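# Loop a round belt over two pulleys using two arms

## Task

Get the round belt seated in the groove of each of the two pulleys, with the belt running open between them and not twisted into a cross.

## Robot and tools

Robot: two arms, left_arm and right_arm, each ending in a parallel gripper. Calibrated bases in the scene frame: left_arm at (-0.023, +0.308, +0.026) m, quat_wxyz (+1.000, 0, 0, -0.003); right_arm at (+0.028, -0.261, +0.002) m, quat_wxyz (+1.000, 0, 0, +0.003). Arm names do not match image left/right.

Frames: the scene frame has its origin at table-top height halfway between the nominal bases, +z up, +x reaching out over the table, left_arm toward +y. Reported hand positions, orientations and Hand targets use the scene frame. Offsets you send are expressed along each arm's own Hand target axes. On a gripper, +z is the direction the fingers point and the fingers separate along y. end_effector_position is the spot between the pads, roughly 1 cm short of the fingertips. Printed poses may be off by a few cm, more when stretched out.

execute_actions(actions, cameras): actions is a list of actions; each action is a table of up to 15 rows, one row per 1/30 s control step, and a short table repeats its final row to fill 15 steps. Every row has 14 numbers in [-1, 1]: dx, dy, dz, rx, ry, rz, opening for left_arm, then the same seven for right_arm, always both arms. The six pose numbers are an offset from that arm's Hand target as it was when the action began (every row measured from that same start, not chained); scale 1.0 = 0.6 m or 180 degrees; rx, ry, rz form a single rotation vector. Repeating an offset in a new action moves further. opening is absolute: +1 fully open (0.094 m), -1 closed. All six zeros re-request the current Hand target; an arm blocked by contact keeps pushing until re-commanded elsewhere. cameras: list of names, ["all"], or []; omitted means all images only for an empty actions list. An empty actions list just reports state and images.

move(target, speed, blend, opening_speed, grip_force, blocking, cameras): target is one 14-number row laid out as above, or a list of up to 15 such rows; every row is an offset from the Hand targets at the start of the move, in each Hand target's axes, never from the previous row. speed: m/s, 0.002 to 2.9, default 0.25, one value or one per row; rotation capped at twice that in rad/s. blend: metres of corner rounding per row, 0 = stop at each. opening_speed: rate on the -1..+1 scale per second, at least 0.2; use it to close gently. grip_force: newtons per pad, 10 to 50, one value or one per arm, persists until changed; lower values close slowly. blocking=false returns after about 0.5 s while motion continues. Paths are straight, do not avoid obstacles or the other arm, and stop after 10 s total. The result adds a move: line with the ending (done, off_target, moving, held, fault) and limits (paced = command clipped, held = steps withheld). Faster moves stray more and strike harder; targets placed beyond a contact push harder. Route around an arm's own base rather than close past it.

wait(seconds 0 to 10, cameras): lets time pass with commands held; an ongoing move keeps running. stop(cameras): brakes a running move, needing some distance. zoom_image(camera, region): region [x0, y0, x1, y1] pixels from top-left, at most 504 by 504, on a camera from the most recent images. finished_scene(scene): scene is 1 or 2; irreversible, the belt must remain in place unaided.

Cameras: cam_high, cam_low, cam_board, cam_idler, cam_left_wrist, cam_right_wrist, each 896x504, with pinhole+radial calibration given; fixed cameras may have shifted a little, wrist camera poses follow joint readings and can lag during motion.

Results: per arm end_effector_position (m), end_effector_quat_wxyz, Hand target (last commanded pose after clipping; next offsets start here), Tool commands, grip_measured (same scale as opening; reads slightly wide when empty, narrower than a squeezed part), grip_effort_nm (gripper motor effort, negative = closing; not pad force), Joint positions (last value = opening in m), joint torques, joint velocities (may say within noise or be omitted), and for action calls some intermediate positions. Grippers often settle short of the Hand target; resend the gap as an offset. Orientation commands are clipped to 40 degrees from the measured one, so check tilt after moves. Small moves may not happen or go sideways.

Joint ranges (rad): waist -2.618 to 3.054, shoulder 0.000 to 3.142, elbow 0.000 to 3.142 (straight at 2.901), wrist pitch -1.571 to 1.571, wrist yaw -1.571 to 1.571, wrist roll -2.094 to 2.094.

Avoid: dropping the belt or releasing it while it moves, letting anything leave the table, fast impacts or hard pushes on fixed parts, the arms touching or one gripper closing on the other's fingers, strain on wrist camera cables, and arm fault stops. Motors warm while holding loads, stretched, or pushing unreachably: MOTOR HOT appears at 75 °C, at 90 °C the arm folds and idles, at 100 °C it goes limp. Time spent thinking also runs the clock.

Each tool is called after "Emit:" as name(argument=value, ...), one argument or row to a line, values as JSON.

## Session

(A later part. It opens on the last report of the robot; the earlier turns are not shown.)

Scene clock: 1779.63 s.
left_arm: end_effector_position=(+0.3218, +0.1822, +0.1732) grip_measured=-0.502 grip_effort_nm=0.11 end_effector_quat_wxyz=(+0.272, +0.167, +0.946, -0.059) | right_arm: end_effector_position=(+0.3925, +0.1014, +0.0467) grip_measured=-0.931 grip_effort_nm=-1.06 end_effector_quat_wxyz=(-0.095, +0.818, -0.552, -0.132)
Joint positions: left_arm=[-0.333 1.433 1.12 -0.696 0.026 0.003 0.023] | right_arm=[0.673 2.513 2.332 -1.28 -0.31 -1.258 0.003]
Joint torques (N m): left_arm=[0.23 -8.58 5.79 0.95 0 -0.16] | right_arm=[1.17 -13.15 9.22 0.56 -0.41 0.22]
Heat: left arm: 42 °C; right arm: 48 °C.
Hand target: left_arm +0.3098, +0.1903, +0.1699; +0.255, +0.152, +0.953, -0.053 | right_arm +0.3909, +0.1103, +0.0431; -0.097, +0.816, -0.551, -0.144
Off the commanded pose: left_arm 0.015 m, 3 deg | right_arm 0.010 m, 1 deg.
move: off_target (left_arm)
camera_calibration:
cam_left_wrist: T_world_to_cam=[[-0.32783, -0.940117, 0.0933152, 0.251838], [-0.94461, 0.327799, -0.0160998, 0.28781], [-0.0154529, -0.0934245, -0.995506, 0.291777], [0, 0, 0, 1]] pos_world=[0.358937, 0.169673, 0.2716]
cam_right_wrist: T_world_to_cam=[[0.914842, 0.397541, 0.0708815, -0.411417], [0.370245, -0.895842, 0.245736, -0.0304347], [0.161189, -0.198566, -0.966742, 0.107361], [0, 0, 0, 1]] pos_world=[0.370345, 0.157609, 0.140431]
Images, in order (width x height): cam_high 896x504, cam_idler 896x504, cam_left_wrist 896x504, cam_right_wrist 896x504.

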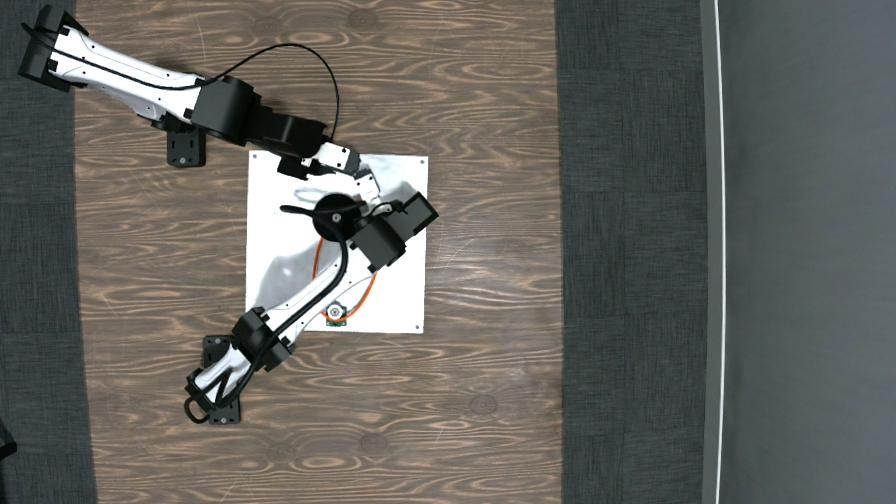

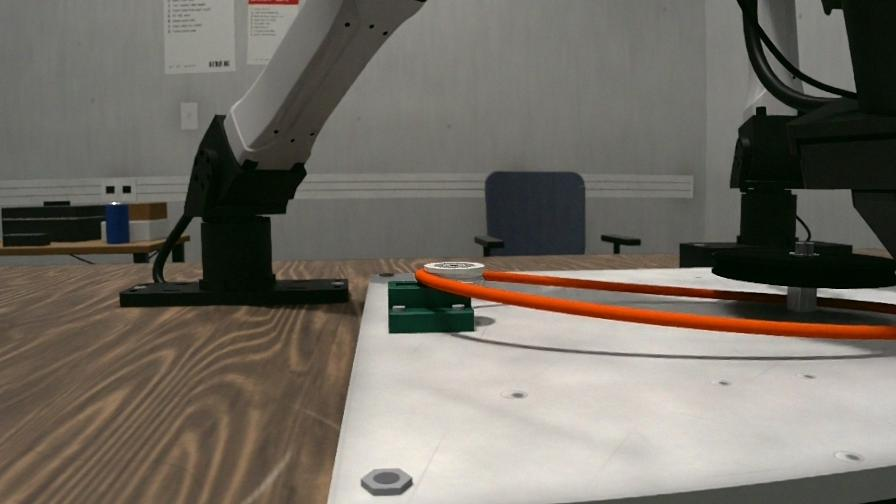

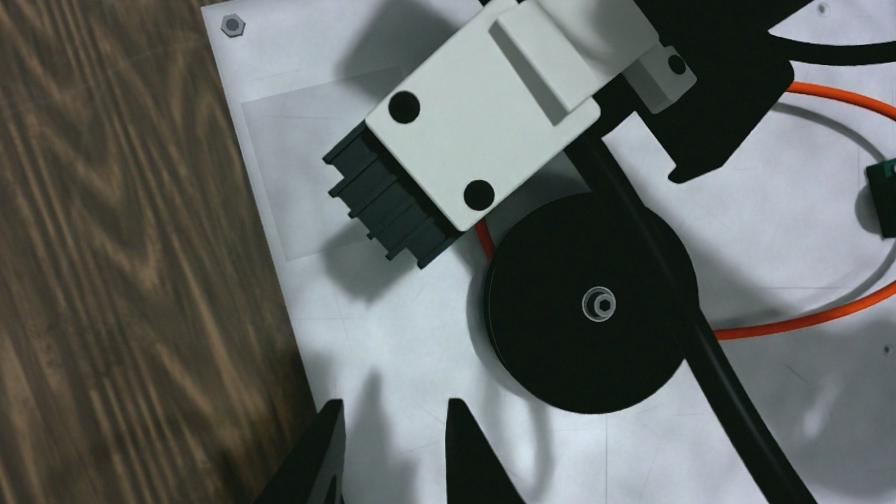

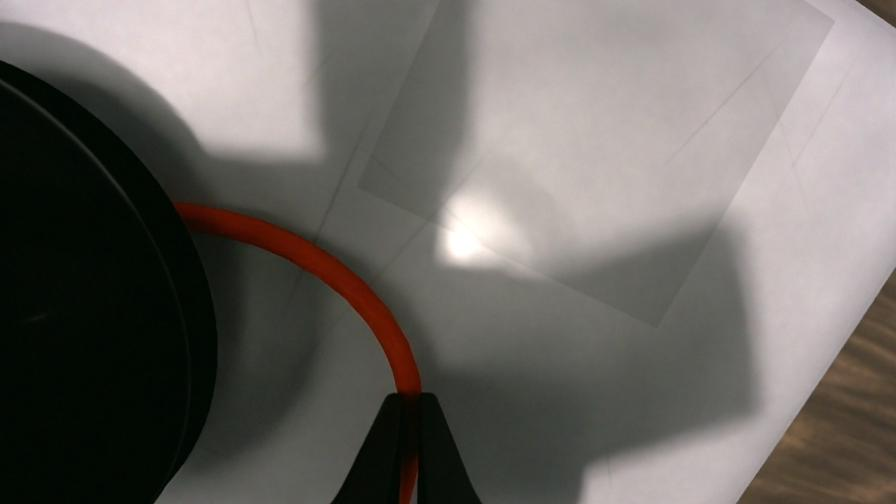

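Emit:
move(
  target=[0.1238,0.0988,-0.1327,0,0,0,-0.5,0,0,0,0,0,0,-1],
  speed=0.15,
)

Emit:
move(
  target=[0,0,0,0,0,0,-0.5,-0.1208,0.0302,0.0502,-0.0627,0.0001,-0.1721,-1],
  speed=0.06,
  cameras=["all"],
)

Scene clock: 1802.93 s.
left_arm: end_effector_position=(+0.2420, +0.2827, +0.2073) grip_measured=-0.502 grip_effort_nm=0.11 end_effector_quat_wxyz=(+0.275, +0.142, +0.950, -0.043) | right_arm: end_effector_position=(+0.3925, +0.1014, +0.0467) grip_measured=-0.931 grip_effort_nm=-1.06 end_effector_quat_wxyz=(-0.095, +0.818, -0.552, -0.132)
Joint positions: left_arm=[0.018 1.059 1.01 -0.98 0.167 0.262 0.023] | right_arm=[0.673 2.513 2.332 -1.28 -0.31 -1.258 0.003]
Joint torques (N m): left_arm=[-0.01 -3.23 6.16 0.92 0.39 0.26] | right_arm=[1.14 -13.11 9.28 0.55 -0.42 0.22]
Heat: left arm: 42 °C; right arm: 49 °C.
Hand target: left_arm +0.2300, +0.2804, +0.1999; +0.255, +0.152, +0.953, -0.053 | right_arm +0.3909, +0.1103, +0.0431; -0.097, +0.816, -0.551, -0.144
Off the commanded pose: left_arm 0.014 m, 3 deg | right_arm 0.010 m, 1 deg.
move: off_target (left_arm)

Scene clock: 1808.57 s.
left_arm: end_effector_position=(+0.2420, +0.2827, +0.2073) grip_measured=-0.502 grip_effort_nm=0.11 end_effector_quat_wxyz=(+0.275, +0.142, +0.950, -0.043) | right_arm: end_effector_position=(+0.3463, +0.1538, +0.0431) grip_measured=-0.931 grip_effort_nm=-1.06 end_effector_quat_wxyz=(-0.085, +0.931, -0.331, -0.131)
Joint positions: left_arm=[0.018 1.059 1.01 -0.98 0.167 0.262 0.023] | right_arm=[0.808 2.779 2.835 -1.576 -0.31 -1.636 0.003]
Joint torques (N m): left_arm=[0.06 -3.12 5.85 0.91 0.35 0.22] | right_arm=[1.98 -13.94 8.68 0.93 -0.62 -0.11]
Heat: left arm: 41 °C; right arm: 50 °C.
Hand target: left_arm +0.2300, +0.2804, +0.1999; +0.255, +0.152, +0.953, -0.053 | right_arm +0.3447, +0.1763, +0.0396; -0.052, +0.939, -0.297, -0.166
Off the commanded pose: left_arm 0.014 m, 3 deg | right_arm 0.023 m, 7 deg.
elbow stopped short (right arm): the move would have taken joint 3 (elbow) straighter than the controller allows.
move: off_target (left_arm, right_arm)
camera_calibration:
cam_left_wrist: T_world_to_cam=[[-0.274186, -0.958594, 0.0769375, 0.312603], [-0.96167, 0.273592, -0.0183633, 0.199926], [-0.00344654, -0.0790235, -0.996867, 0.327118], [0, 0, 0, 1]] pos_world=[0.279102, 0.270811, 0.305714]
cam_right_wrist: T_world_to_cam=[[0.610455, 0.781149, 0.130958, -0.345936], [0.737198, -0.620818, 0.26669, -0.135828], [0.289626, -0.0662602, -0.954844, 0.0563773], [0, 0, 0, 1]] pos_world=[0.294982, 0.189639, 0.135359]

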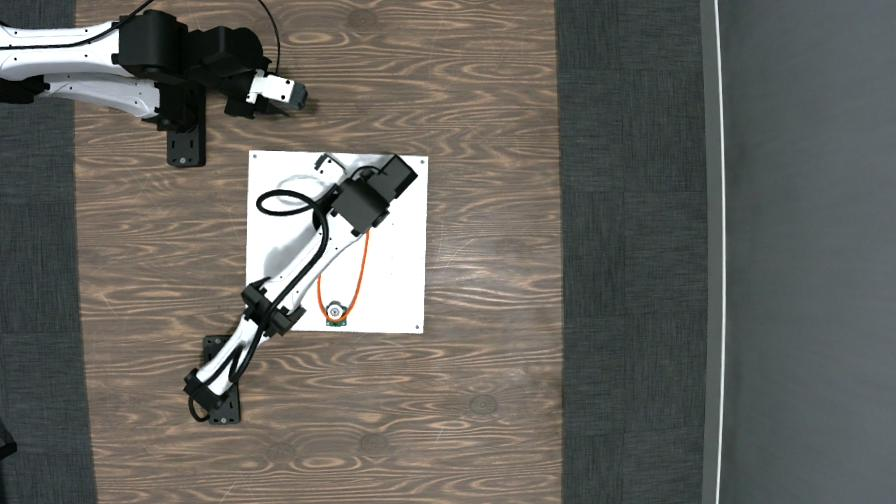

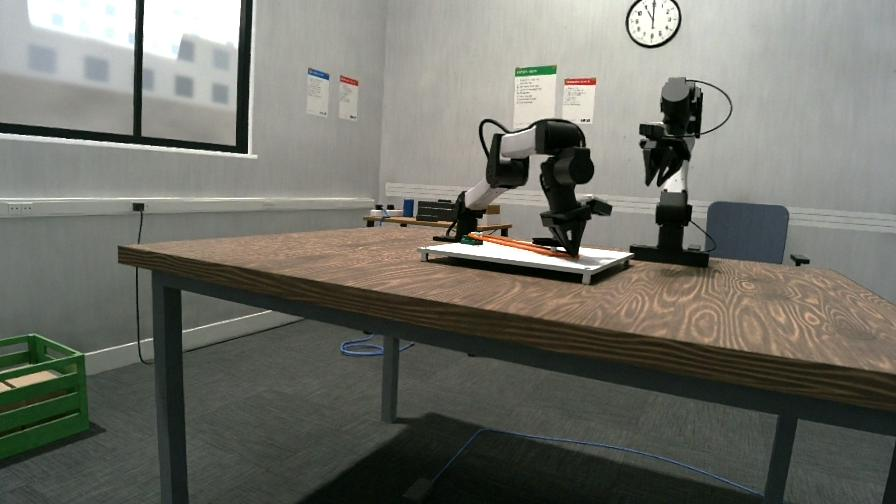

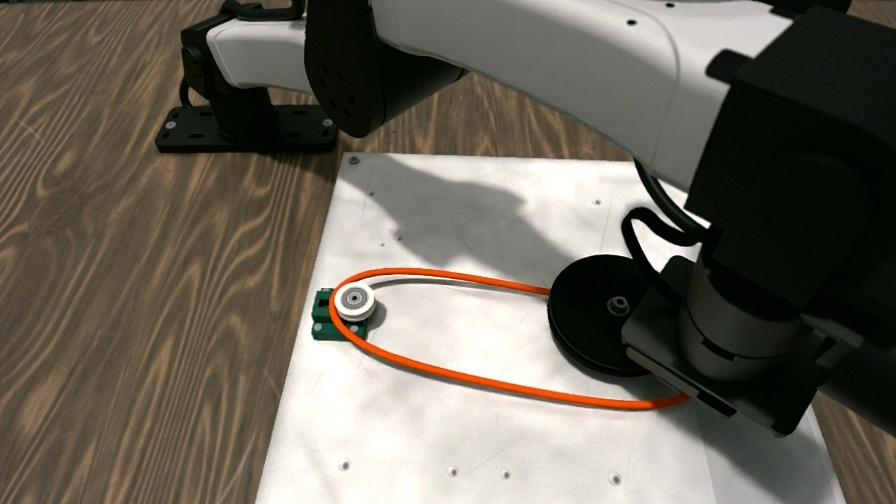

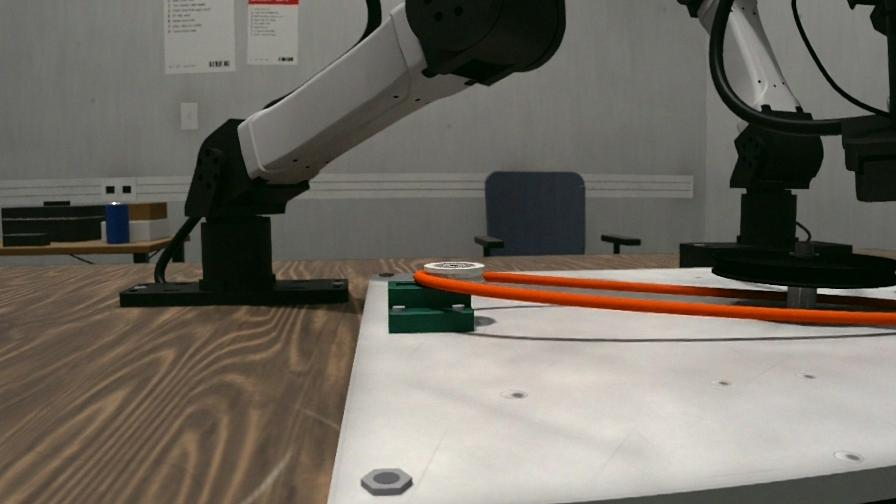

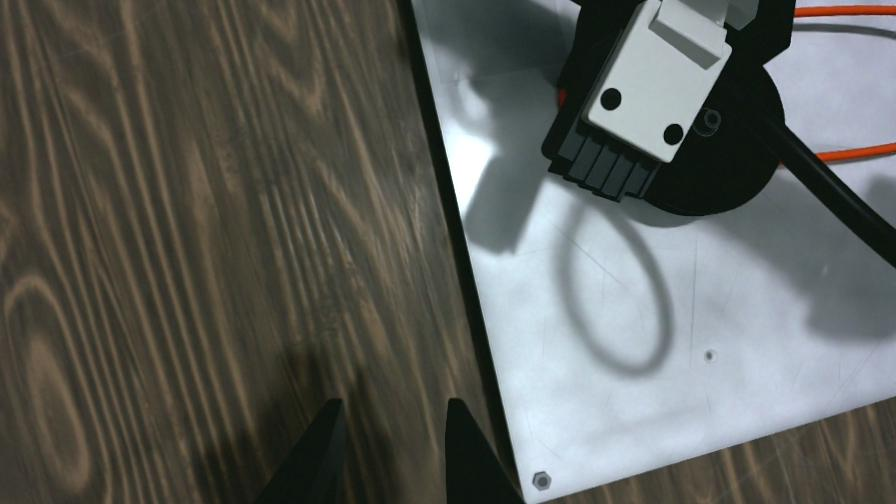

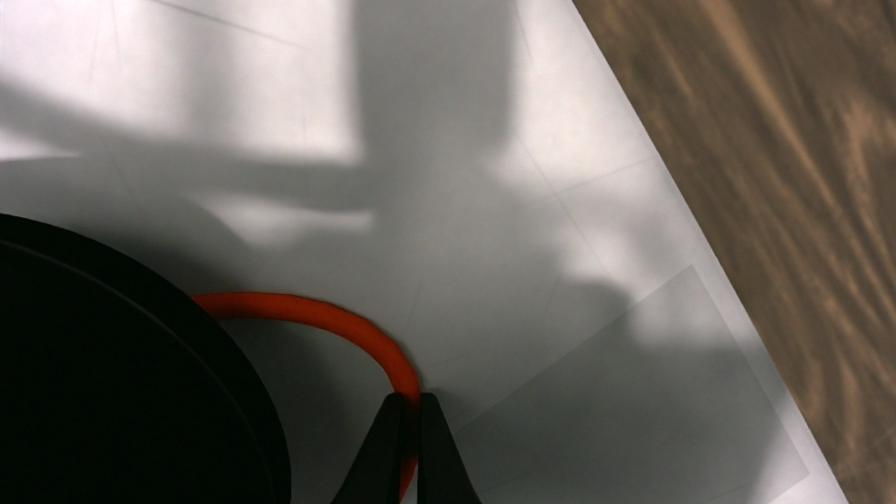

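Emit:
move(
  target=[
    [0,0,0,0,0,0,-0.5,0,0,0,0,0,0,-0.4],
    [0,0,0,0,0,0,-0.5,-0.0570,0,-0.1565,0,0,0,-0.4],
  ],
  speed=0.08,
  opening_speed=0.5,
  cameras=["cam_board","cam_idler","cam_left_wrist","cam_right_wrist"],
)

Scene clock: 1932.27 s.
left_arm: end_effector_position=(+0.2420, +0.2827, +0.2073) grip_measured=-0.502 grip_effort_nm=0.11 end_effector_quat_wxyz=(+0.275, +0.142, +0.950, -0.043) | right_arm: end_effector_position=(+0.3442, +0.1625, +0.1057) grip_measured=-0.403 grip_effort_nm=0.11 end_effector_quat_wxyz=(-0.141, +0.927, -0.327, -0.114)
Joint positions: left_arm=[0.018 1.059 1.01 -0.98 0.167 0.262 0.023] | right_arm=[0.819 2.658 2.84 -1.576 -0.322 -1.61 0.028]
Joint torques (N m): left_arm=[0.09 -3.26 5.98 0.94 0.38 0.26] | right_arm=[0.94 -20.74 8.21 0.98 -0.6 0.2]
Heat: left arm: 37 °C; right arm: 55 °C.
Hand target: left_arm +0.2300, +0.2804, +0.1999; +0.255, +0.152, +0.953, -0.053 | right_arm +0.3446, +0.1764, +0.1395; -0.052, +0.939, -0.297, -0.166
Off the commanded pose: left_arm 0.014 m, 3 deg | right_arm 0.037 m, 12 deg.
elbow stopped short (right arm): the move would have taken joint 3 (elbow) straighter than the controller allows.
move: off_target (left_arm, right_arm)
camera_calibration:
cam_left_wrist: T_world_to_cam=[[-0.274186, -0.958594, 0.0769375, 0.312603], [-0.96167, 0.273592, -0.0183633, 0.199926], [-0.00344654, -0.0790235, -0.996867, 0.327118], [0, 0, 0, 1]] pos_world=[0.279102, 0.270811, 0.305714]
cam_right_wrist: T_world_to_cam=[[0.607412, 0.755142, 0.246599, -0.366666], [0.710908, -0.655252, 0.25545, -0.129865], [0.354486, 0.0201453, -0.934844, 0.0788472], [0, 0, 0, 1]] pos_world=[0.287089, 0.190202, 0.197303]
Images, in order (width x height): cam_board 896x504, cam_idler 896x504, cam_left_wrist 896x504, cam_right_wrist 896x504.

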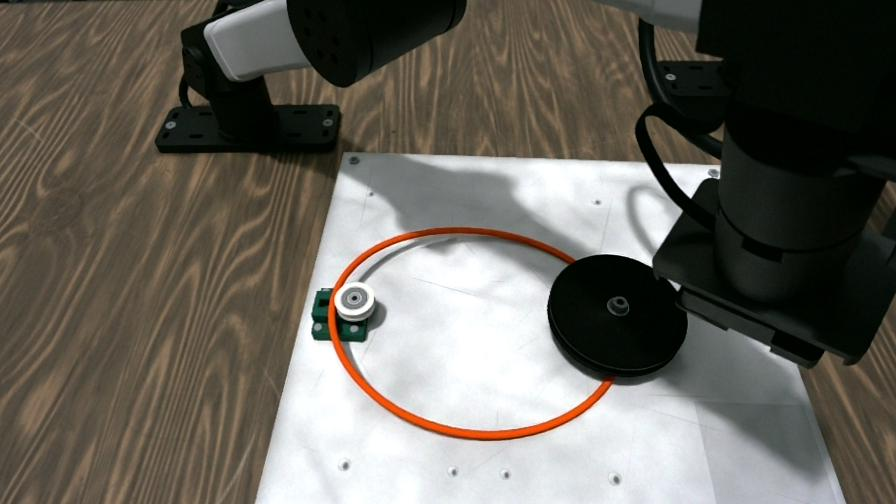

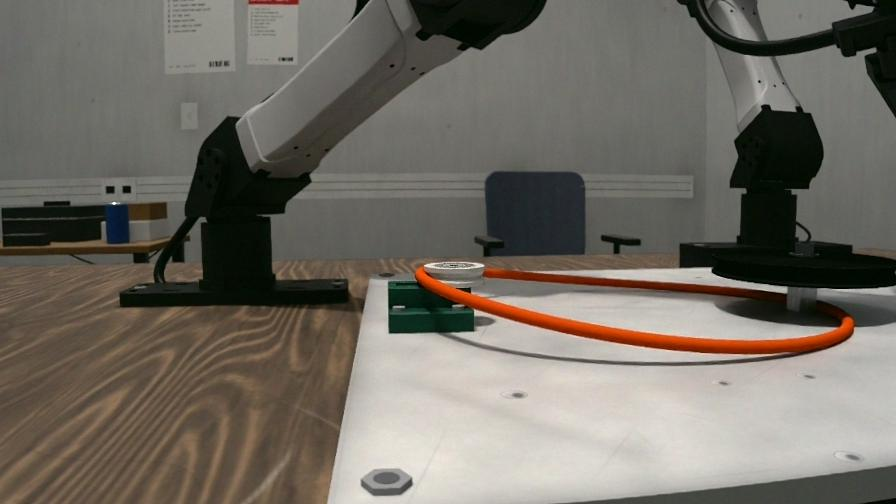

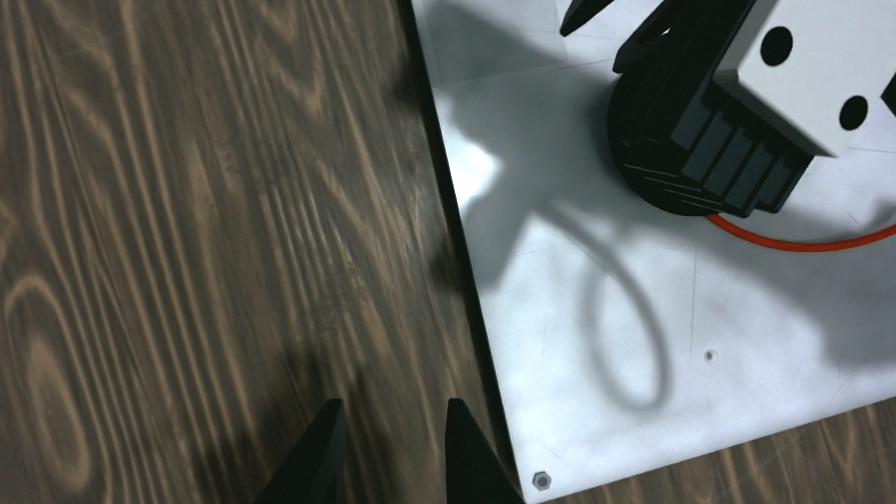

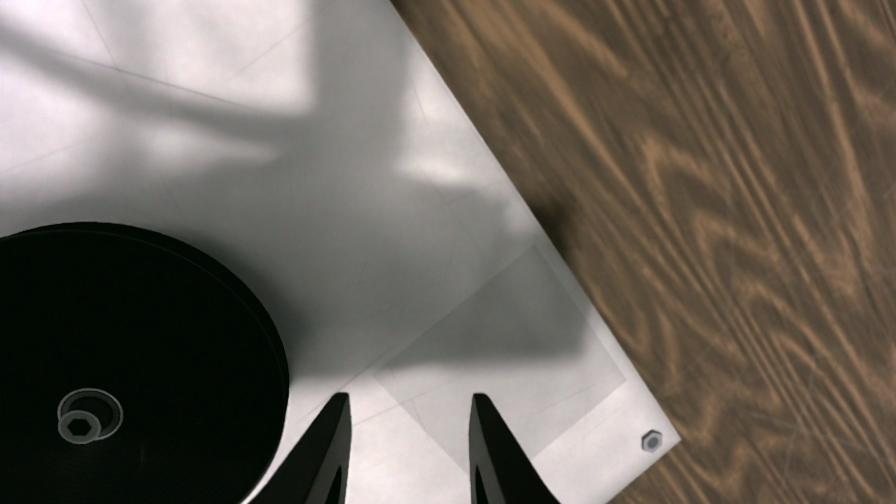

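Emit:
move(
  target=[0,0,0,0,0,0,-0.5,0.2160,0.4075,-0.0970,0.2938,-0.032,0.6291,-0.4],
  speed=0.22,
  cameras=["cam_board","cam_idler","cam_right_wrist"],
)

Scene clock: 1961.10 s.
left_arm: end_effector_position=(+0.2420, +0.2827, +0.2073) grip_measured=-0.502 grip_effort_nm=0.11 end_effector_quat_wxyz=(+0.275, +0.142, +0.950, -0.043) | right_arm: end_effector_position=(+0.3274, -0.0917, +0.1537) grip_measured=-0.403 grip_effort_nm=0.11 end_effector_quat_wxyz=(+0.266, -0.184, +0.944, +0.063)
Joint positions: left_arm=[0.018 1.059 1.01 -0.98 0.167 0.262 0.023] | right_arm=[0.541 1.351 1.079 -0.75 0.065 0.145 0.028]
Joint torques (N m): left_arm=[0.13 -3.32 6.04 0.9 0.38 0.3] | right_arm=[-0.06 -7.97 5.83 1.22 0.34 0.19]
Heat: left arm: 37 °C; right arm: 70 °C.
Hand target: left_arm +0.2300, +0.2804, +0.1999; +0.255, +0.152, +0.953, -0.053 | right_arm +0.3202, -0.1052, +0.1501; +0.255, -0.168, +0.951, +0.045
Off the commanded pose: left_arm 0.014 m, 3 deg | right_arm 0.016 m, 3 deg.
move: off_target (left_arm, right_arm)
camera_calibration:
cam_right_wrist: T_world_to_cam=[[0.393158, -0.918357, 0.0452524, -0.228659], [-0.919466, -0.392521, 0.022562, 0.296917], [-0.00295749, -0.0504785, -0.998721, 0.255221], [0, 0, 0, 1]] pos_world=[0.363659, -0.0805615, 0.258542]
Images, in order (width x height): cam_board 896x504, cam_idler 896x504, cam_right_wrist 896x504.

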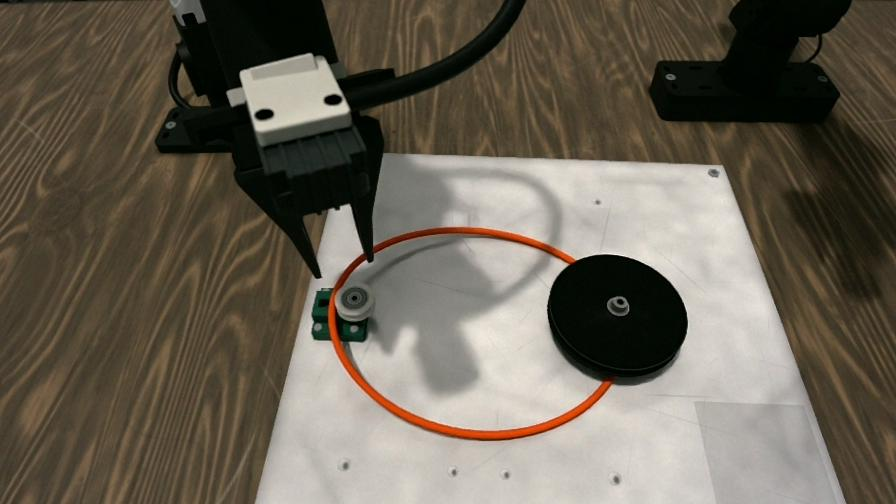

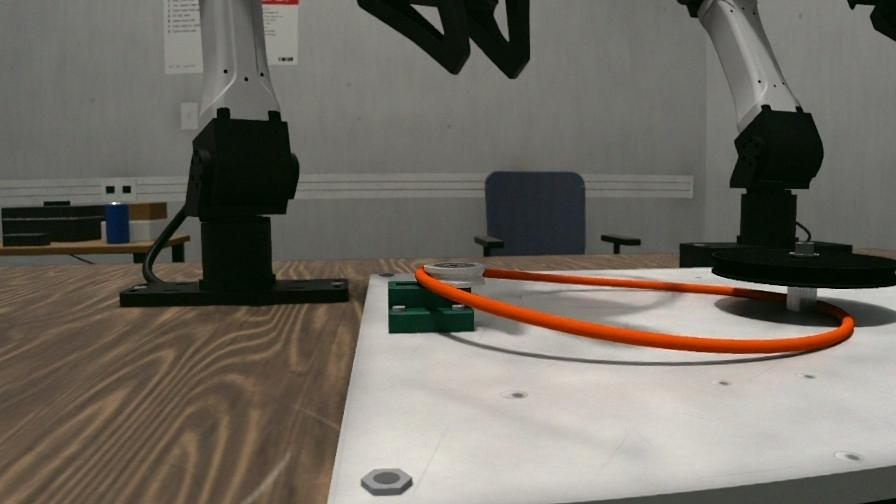

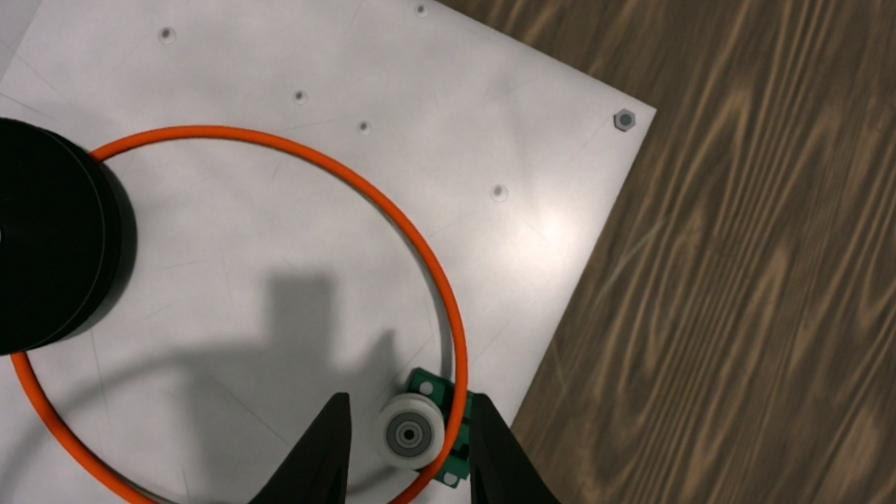

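Emit:
move(
  target=[0,0,0,0,0,0,-0.5,0.0752,-0.0295,0.1185,0,0,0,-0.5],
  speed=0.08,
  cameras=["cam_board","cam_idler","cam_right_wrist"],
)

Scene clock: 1988.77 s.
left_arm: end_effector_position=(+0.2420, +0.2827, +0.2073) grip_measured=-0.502 grip_effort_nm=0.10 end_effector_quat_wxyz=(+0.275, +0.142, +0.950, -0.043) | right_arm: end_effector_position=(+0.3159, -0.1246, +0.0689) grip_measured=-0.497 grip_effort_nm=-0.18 end_effector_quat_wxyz=(+0.242, -0.163, +0.955, +0.042)
Joint positions: left_arm=[0.018 1.059 1.01 -0.98 0.167 0.262 0.023] | right_arm=[0.472 1.358 0.769 -0.489 0.065 0.123 0.024]
Joint torques (N m): left_arm=[0.2 -3.12 5.85 0.86 0.35 0.23] | right_arm=[-0.16 -4.21 5.52 2.11 -0.01 -0.1]
Heat: left arm: 37 °C; right arm: 58 °C.
Hand target: left_arm +0.2300, +0.2804, +0.1999; +0.255, +0.152, +0.953, -0.053 | right_arm +0.3230, -0.1231, +0.0659; +0.255, -0.168, +0.951, +0.045
Off the commanded pose: left_arm 0.014 m, 3 deg | right_arm 0.008 m, 2 deg.
move: off_target (left_arm)
camera_calibration:
cam_right_wrist: T_world_to_cam=[[0.348482, -0.935163, 0.0634819, -0.239717], [-0.935893, -0.343423, 0.0785191, 0.28288], [-0.051627, -0.0867747, -0.994889, 0.179278], [0, 0, 0, 1]] pos_world=[0.357538, -0.111471, 0.171368]
Images, in order (width x height): cam_board 896x504, cam_idler 896x504, cam_right_wrist 896x504.

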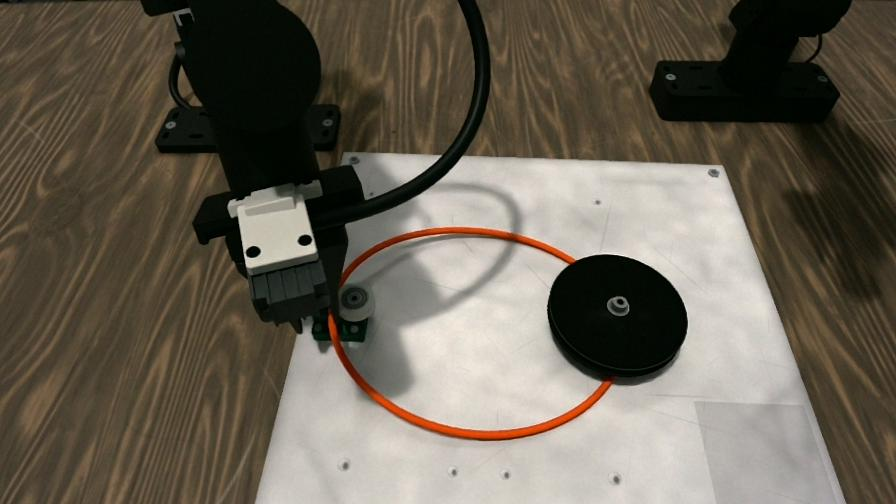

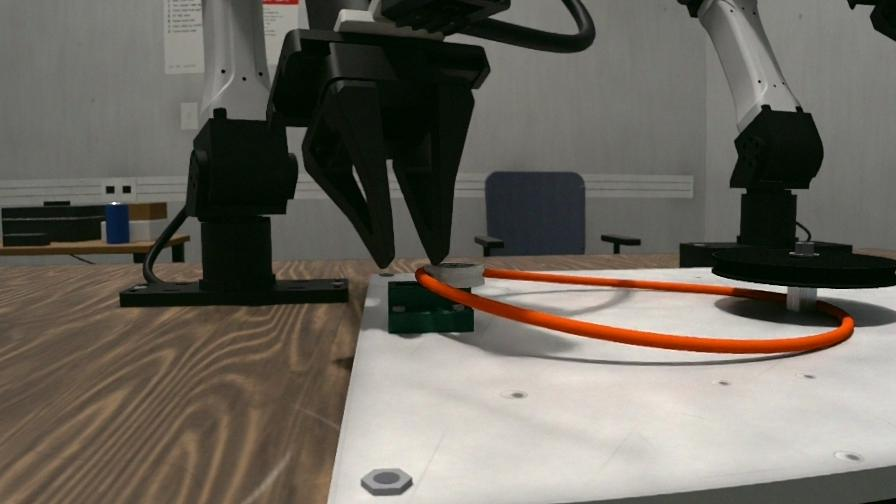

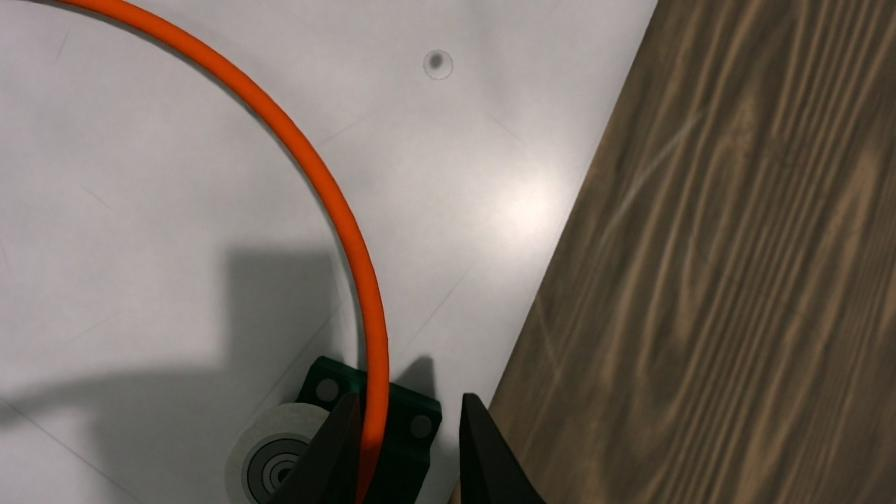

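Emit:
move(
  target=[
    [0,0,0,0,0,0,-0.5,-0.0207,0.0172,0.012,0,0,0,-0.5],
    [0,0,0,0,0,0,-0.5,-0.0093,0.0172,0.0315,0,0,0,-0.5],
  ],
  speed=0.05,
  cameras=["cam_board","cam_idler","cam_right_wrist"],
)

Emit:
zoom_image(
  camera="cam_idler",
  region=[340, 200, 540, 330],
)

Scene clock: 2005.70 s.
left_arm: end_effector_position=(+0.2420, +0.2827, +0.2073) grip_measured=-0.502 grip_effort_nm=0.11 end_effector_quat_wxyz=(+0.275, +0.142, +0.950, -0.043) | right_arm: end_effector_position=(+0.3279, -0.1127, +0.0554) grip_measured=-0.497 grip_effort_nm=-0.17 end_effector_quat_wxyz=(+0.243, -0.170, +0.954, +0.044)
Joint positions: left_arm=[0.018 1.059 1.01 -0.98 0.167 0.262 0.023] | right_arm=[0.486 1.446 0.782 -0.412 0.065 0.123 0.024]
Joint torques (N m): left_arm=[0.14 -3.11 5.82 0.89 0.35 0.23] | right_arm=[1.32 -4.82 5.59 2.06 0.14 0.21]
Heat: left arm: 37 °C; right arm: 51 °C.
Hand target: left_arm +0.2300, +0.2804, +0.1999; +0.255, +0.152, +0.953, -0.053 | right_arm +0.3329, -0.1084, +0.0524; +0.255, -0.168, +0.951, +0.045
Off the commanded pose: left_arm 0.014 m, 3 deg | right_arm 0.007 m, 1 deg.
move: off_target (left_arm)
camera_calibration:
cam_right_wrist: T_world_to_cam=[[0.362271, -0.929922, 0.0632864, -0.23592], [-0.930784, -0.357366, 0.0770077, 0.296108], [-0.0489948, -0.0868036, -0.99502, 0.166668], [0, 0, 0, 1]] pos_world=[0.369245, -0.0991005, 0.157965]
Images, in order (width x height): cam_board 896x504, cam_idler 896x504, cam_right_wrist 896x504.

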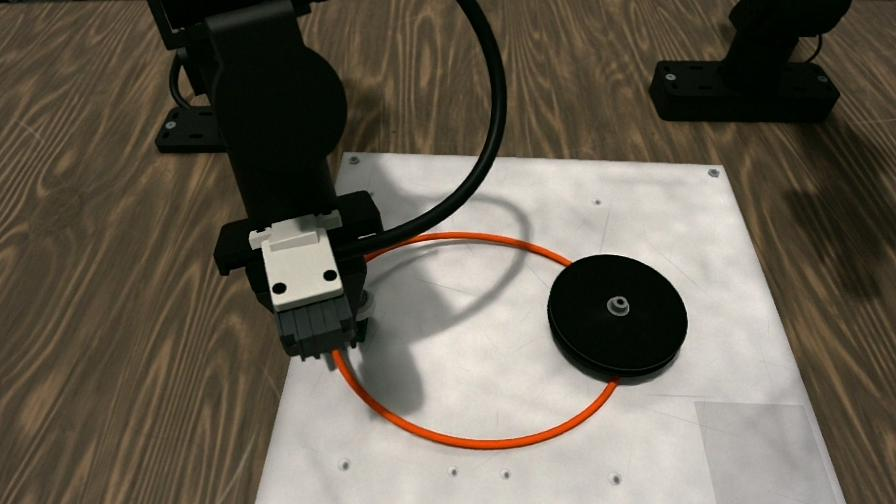

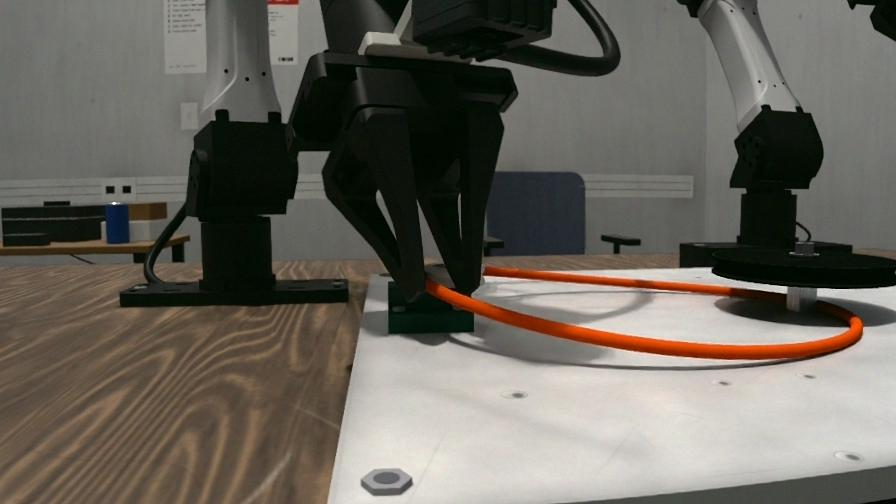

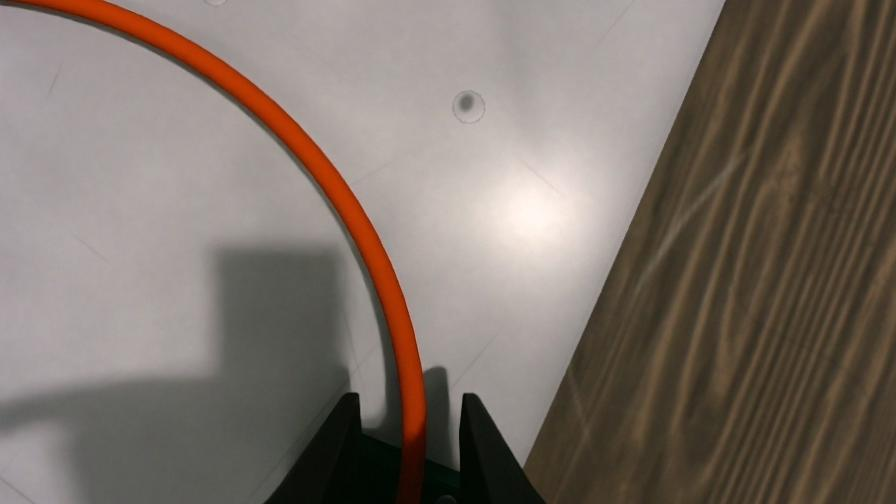

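Scaled by 2.520 from the camera's 896x504 image, which has a finer 1280x720 frame.

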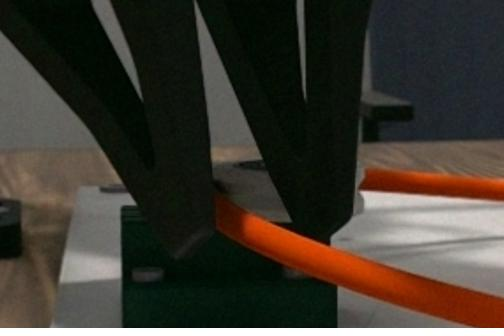

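Emit:
move(
  target=[0,0,0,0,0,0,-0.5,0,0,0,0,0,0,-1],
  speed=0.05,
  opening_speed=0.6,
)

Scene clock: 2013.60 s.
left_arm: end_effector_position=(+0.2420, +0.2827, +0.2073) grip_measured=-0.502 grip_effort_nm=0.11 end_effector_quat_wxyz=(+0.275, +0.142, +0.950, -0.043) | right_arm: end_effector_position=(+0.3277, -0.1123, +0.0554) grip_measured=-0.917 grip_effort_nm=-1.06 end_effector_quat_wxyz=(+0.243, -0.175, +0.953, +0.043)
Joint positions: left_arm=[0.018 1.059 1.01 -0.98 0.167 0.262 0.023] | right_arm=[0.488 1.446 0.782 -0.412 0.065 0.114 0.004]
Joint torques (N m): left_arm=[0.12 -3.36 6.01 0.9 0.38 0.22] | right_arm=[1.03 -4.82 5.57 2.06 0.15 0.22]
Heat: left arm: 37 °C; right arm: 50 °C.
Hand target: left_arm +0.2300, +0.2804, +0.1999; +0.255, +0.152, +0.953, -0.053 | right_arm +0.3329, -0.1085, +0.0524; +0.255, -0.168, +0.951, +0.045
Off the commanded pose: left_arm 0.014 m, 3 deg | right_arm 0.007 m, 2 deg.
move: off_target (left_arm)

Emit:
move(
  target=[
    [0,0,0,0,0,0,-0.5,-0.0028,-0.0212,-0.0062,0,0,0,-1],
    [0,0,0,0,0,0,-0.5,-0.037,-0.0212,-0.0653,0,0,0,-1],
  ],
  speed=0.06,
  blend=[0.003,0],
  cameras=["all"],
)

Scene clock: 2024.80 s.
left_arm: end_effector_position=(+0.2420, +0.2827, +0.2073) grip_measured=-0.502 grip_effort_nm=0.11 end_effector_quat_wxyz=(+0.275, +0.142, +0.950, -0.043) | right_arm: end_effector_position=(+0.3373, -0.1193, +0.0855) grip_measured=-0.917 grip_effort_nm=-1.06 end_effector_quat_wxyz=(+0.255, -0.167, +0.952, +0.041)
Joint positions: left_arm=[0.018 1.059 1.01 -0.98 0.167 0.262 0.023] | right_arm=[0.456 1.406 0.864 -0.51 0.065 0.099 0.004]
Joint torques (N m): left_arm=[-0.02 -3.23 5.94 0.85 0.43 0.21] | right_arm=[-0.17 -8.27 9.51 1.09 -0.09 -0.09]
Heat: left arm: 37 °C; right arm: 48 °C.
Hand target: left_arm +0.2300, +0.2804, +0.1999; +0.255, +0.152, +0.953, -0.053 | right_arm +0.3369, -0.1204, +0.0975; +0.255, -0.168, +0.951, +0.045
Off the commanded pose: left_arm 0.014 m, 3 deg | right_arm 0.012 m, 0 deg.
move: off_target (left_arm, right_arm)
camera_calibration:
cam_left_wrist: T_world_to_cam=[[-0.274186, -0.958594, 0.0769375, 0.312603], [-0.96167, 0.273592, -0.0183633, 0.199926], [-0.00344654, -0.0790235, -0.996867, 0.327118], [0, 0, 0, 1]] pos_world=[0.279102, 0.270811, 0.305714]
cam_right_wrist: T_world_to_cam=[[0.35246, -0.933009, 0.0725719, -0.24517], [-0.935504, -0.34924, 0.0535111, 0.304714], [-0.0245813, -0.0867518, -0.995927, 0.1884], [0, 0, 0, 1]] pos_world=[0.376104, -0.105983, 0.18912]

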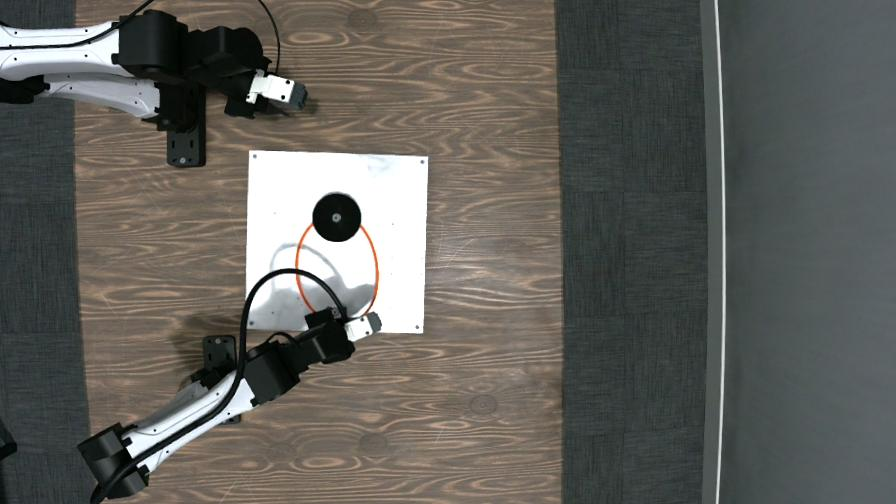

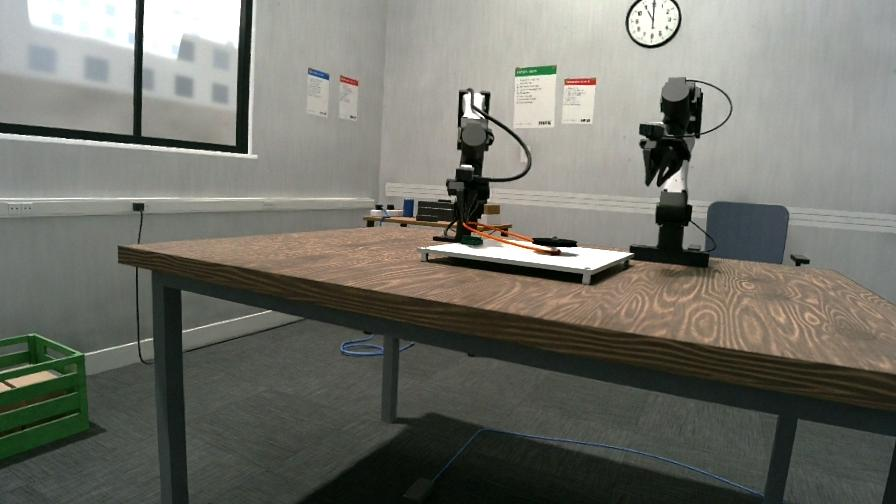

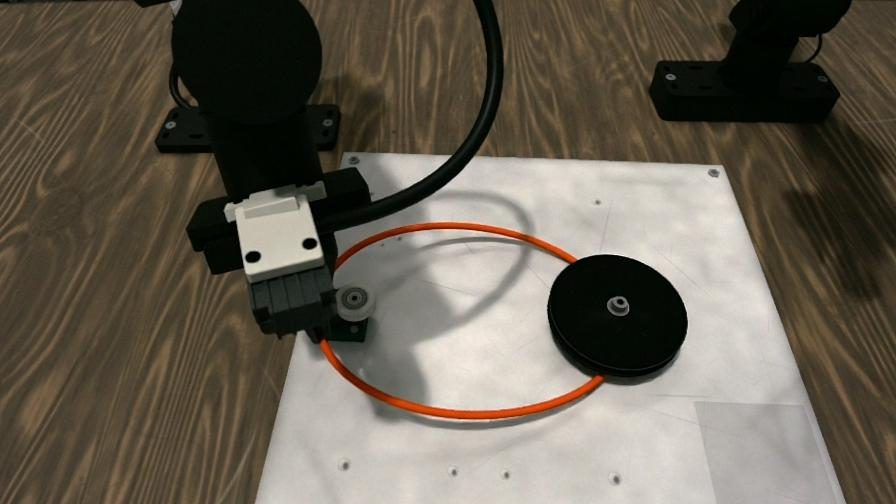

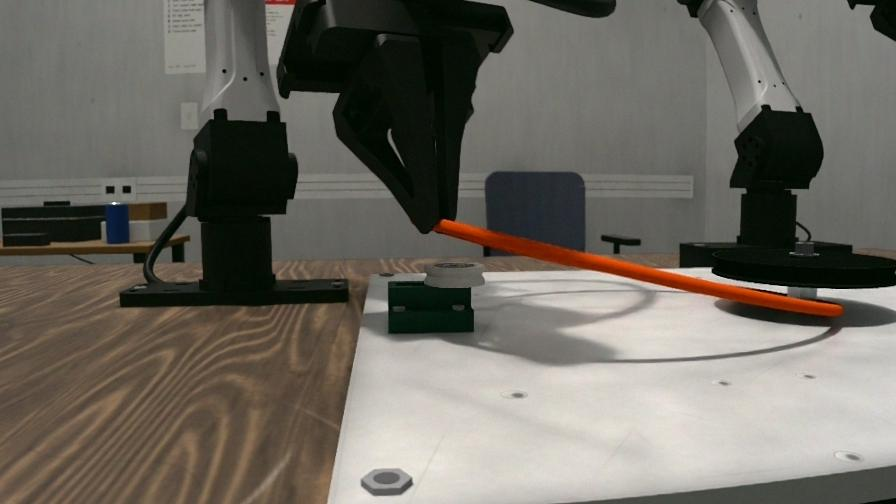

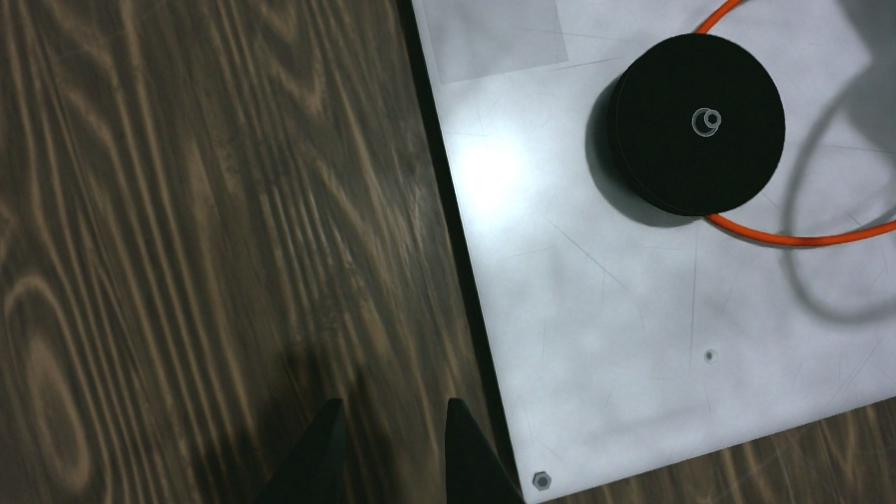

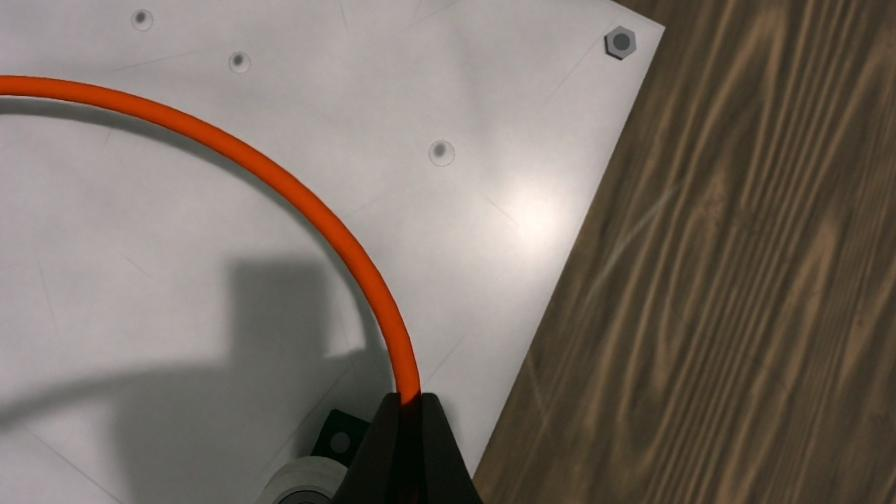

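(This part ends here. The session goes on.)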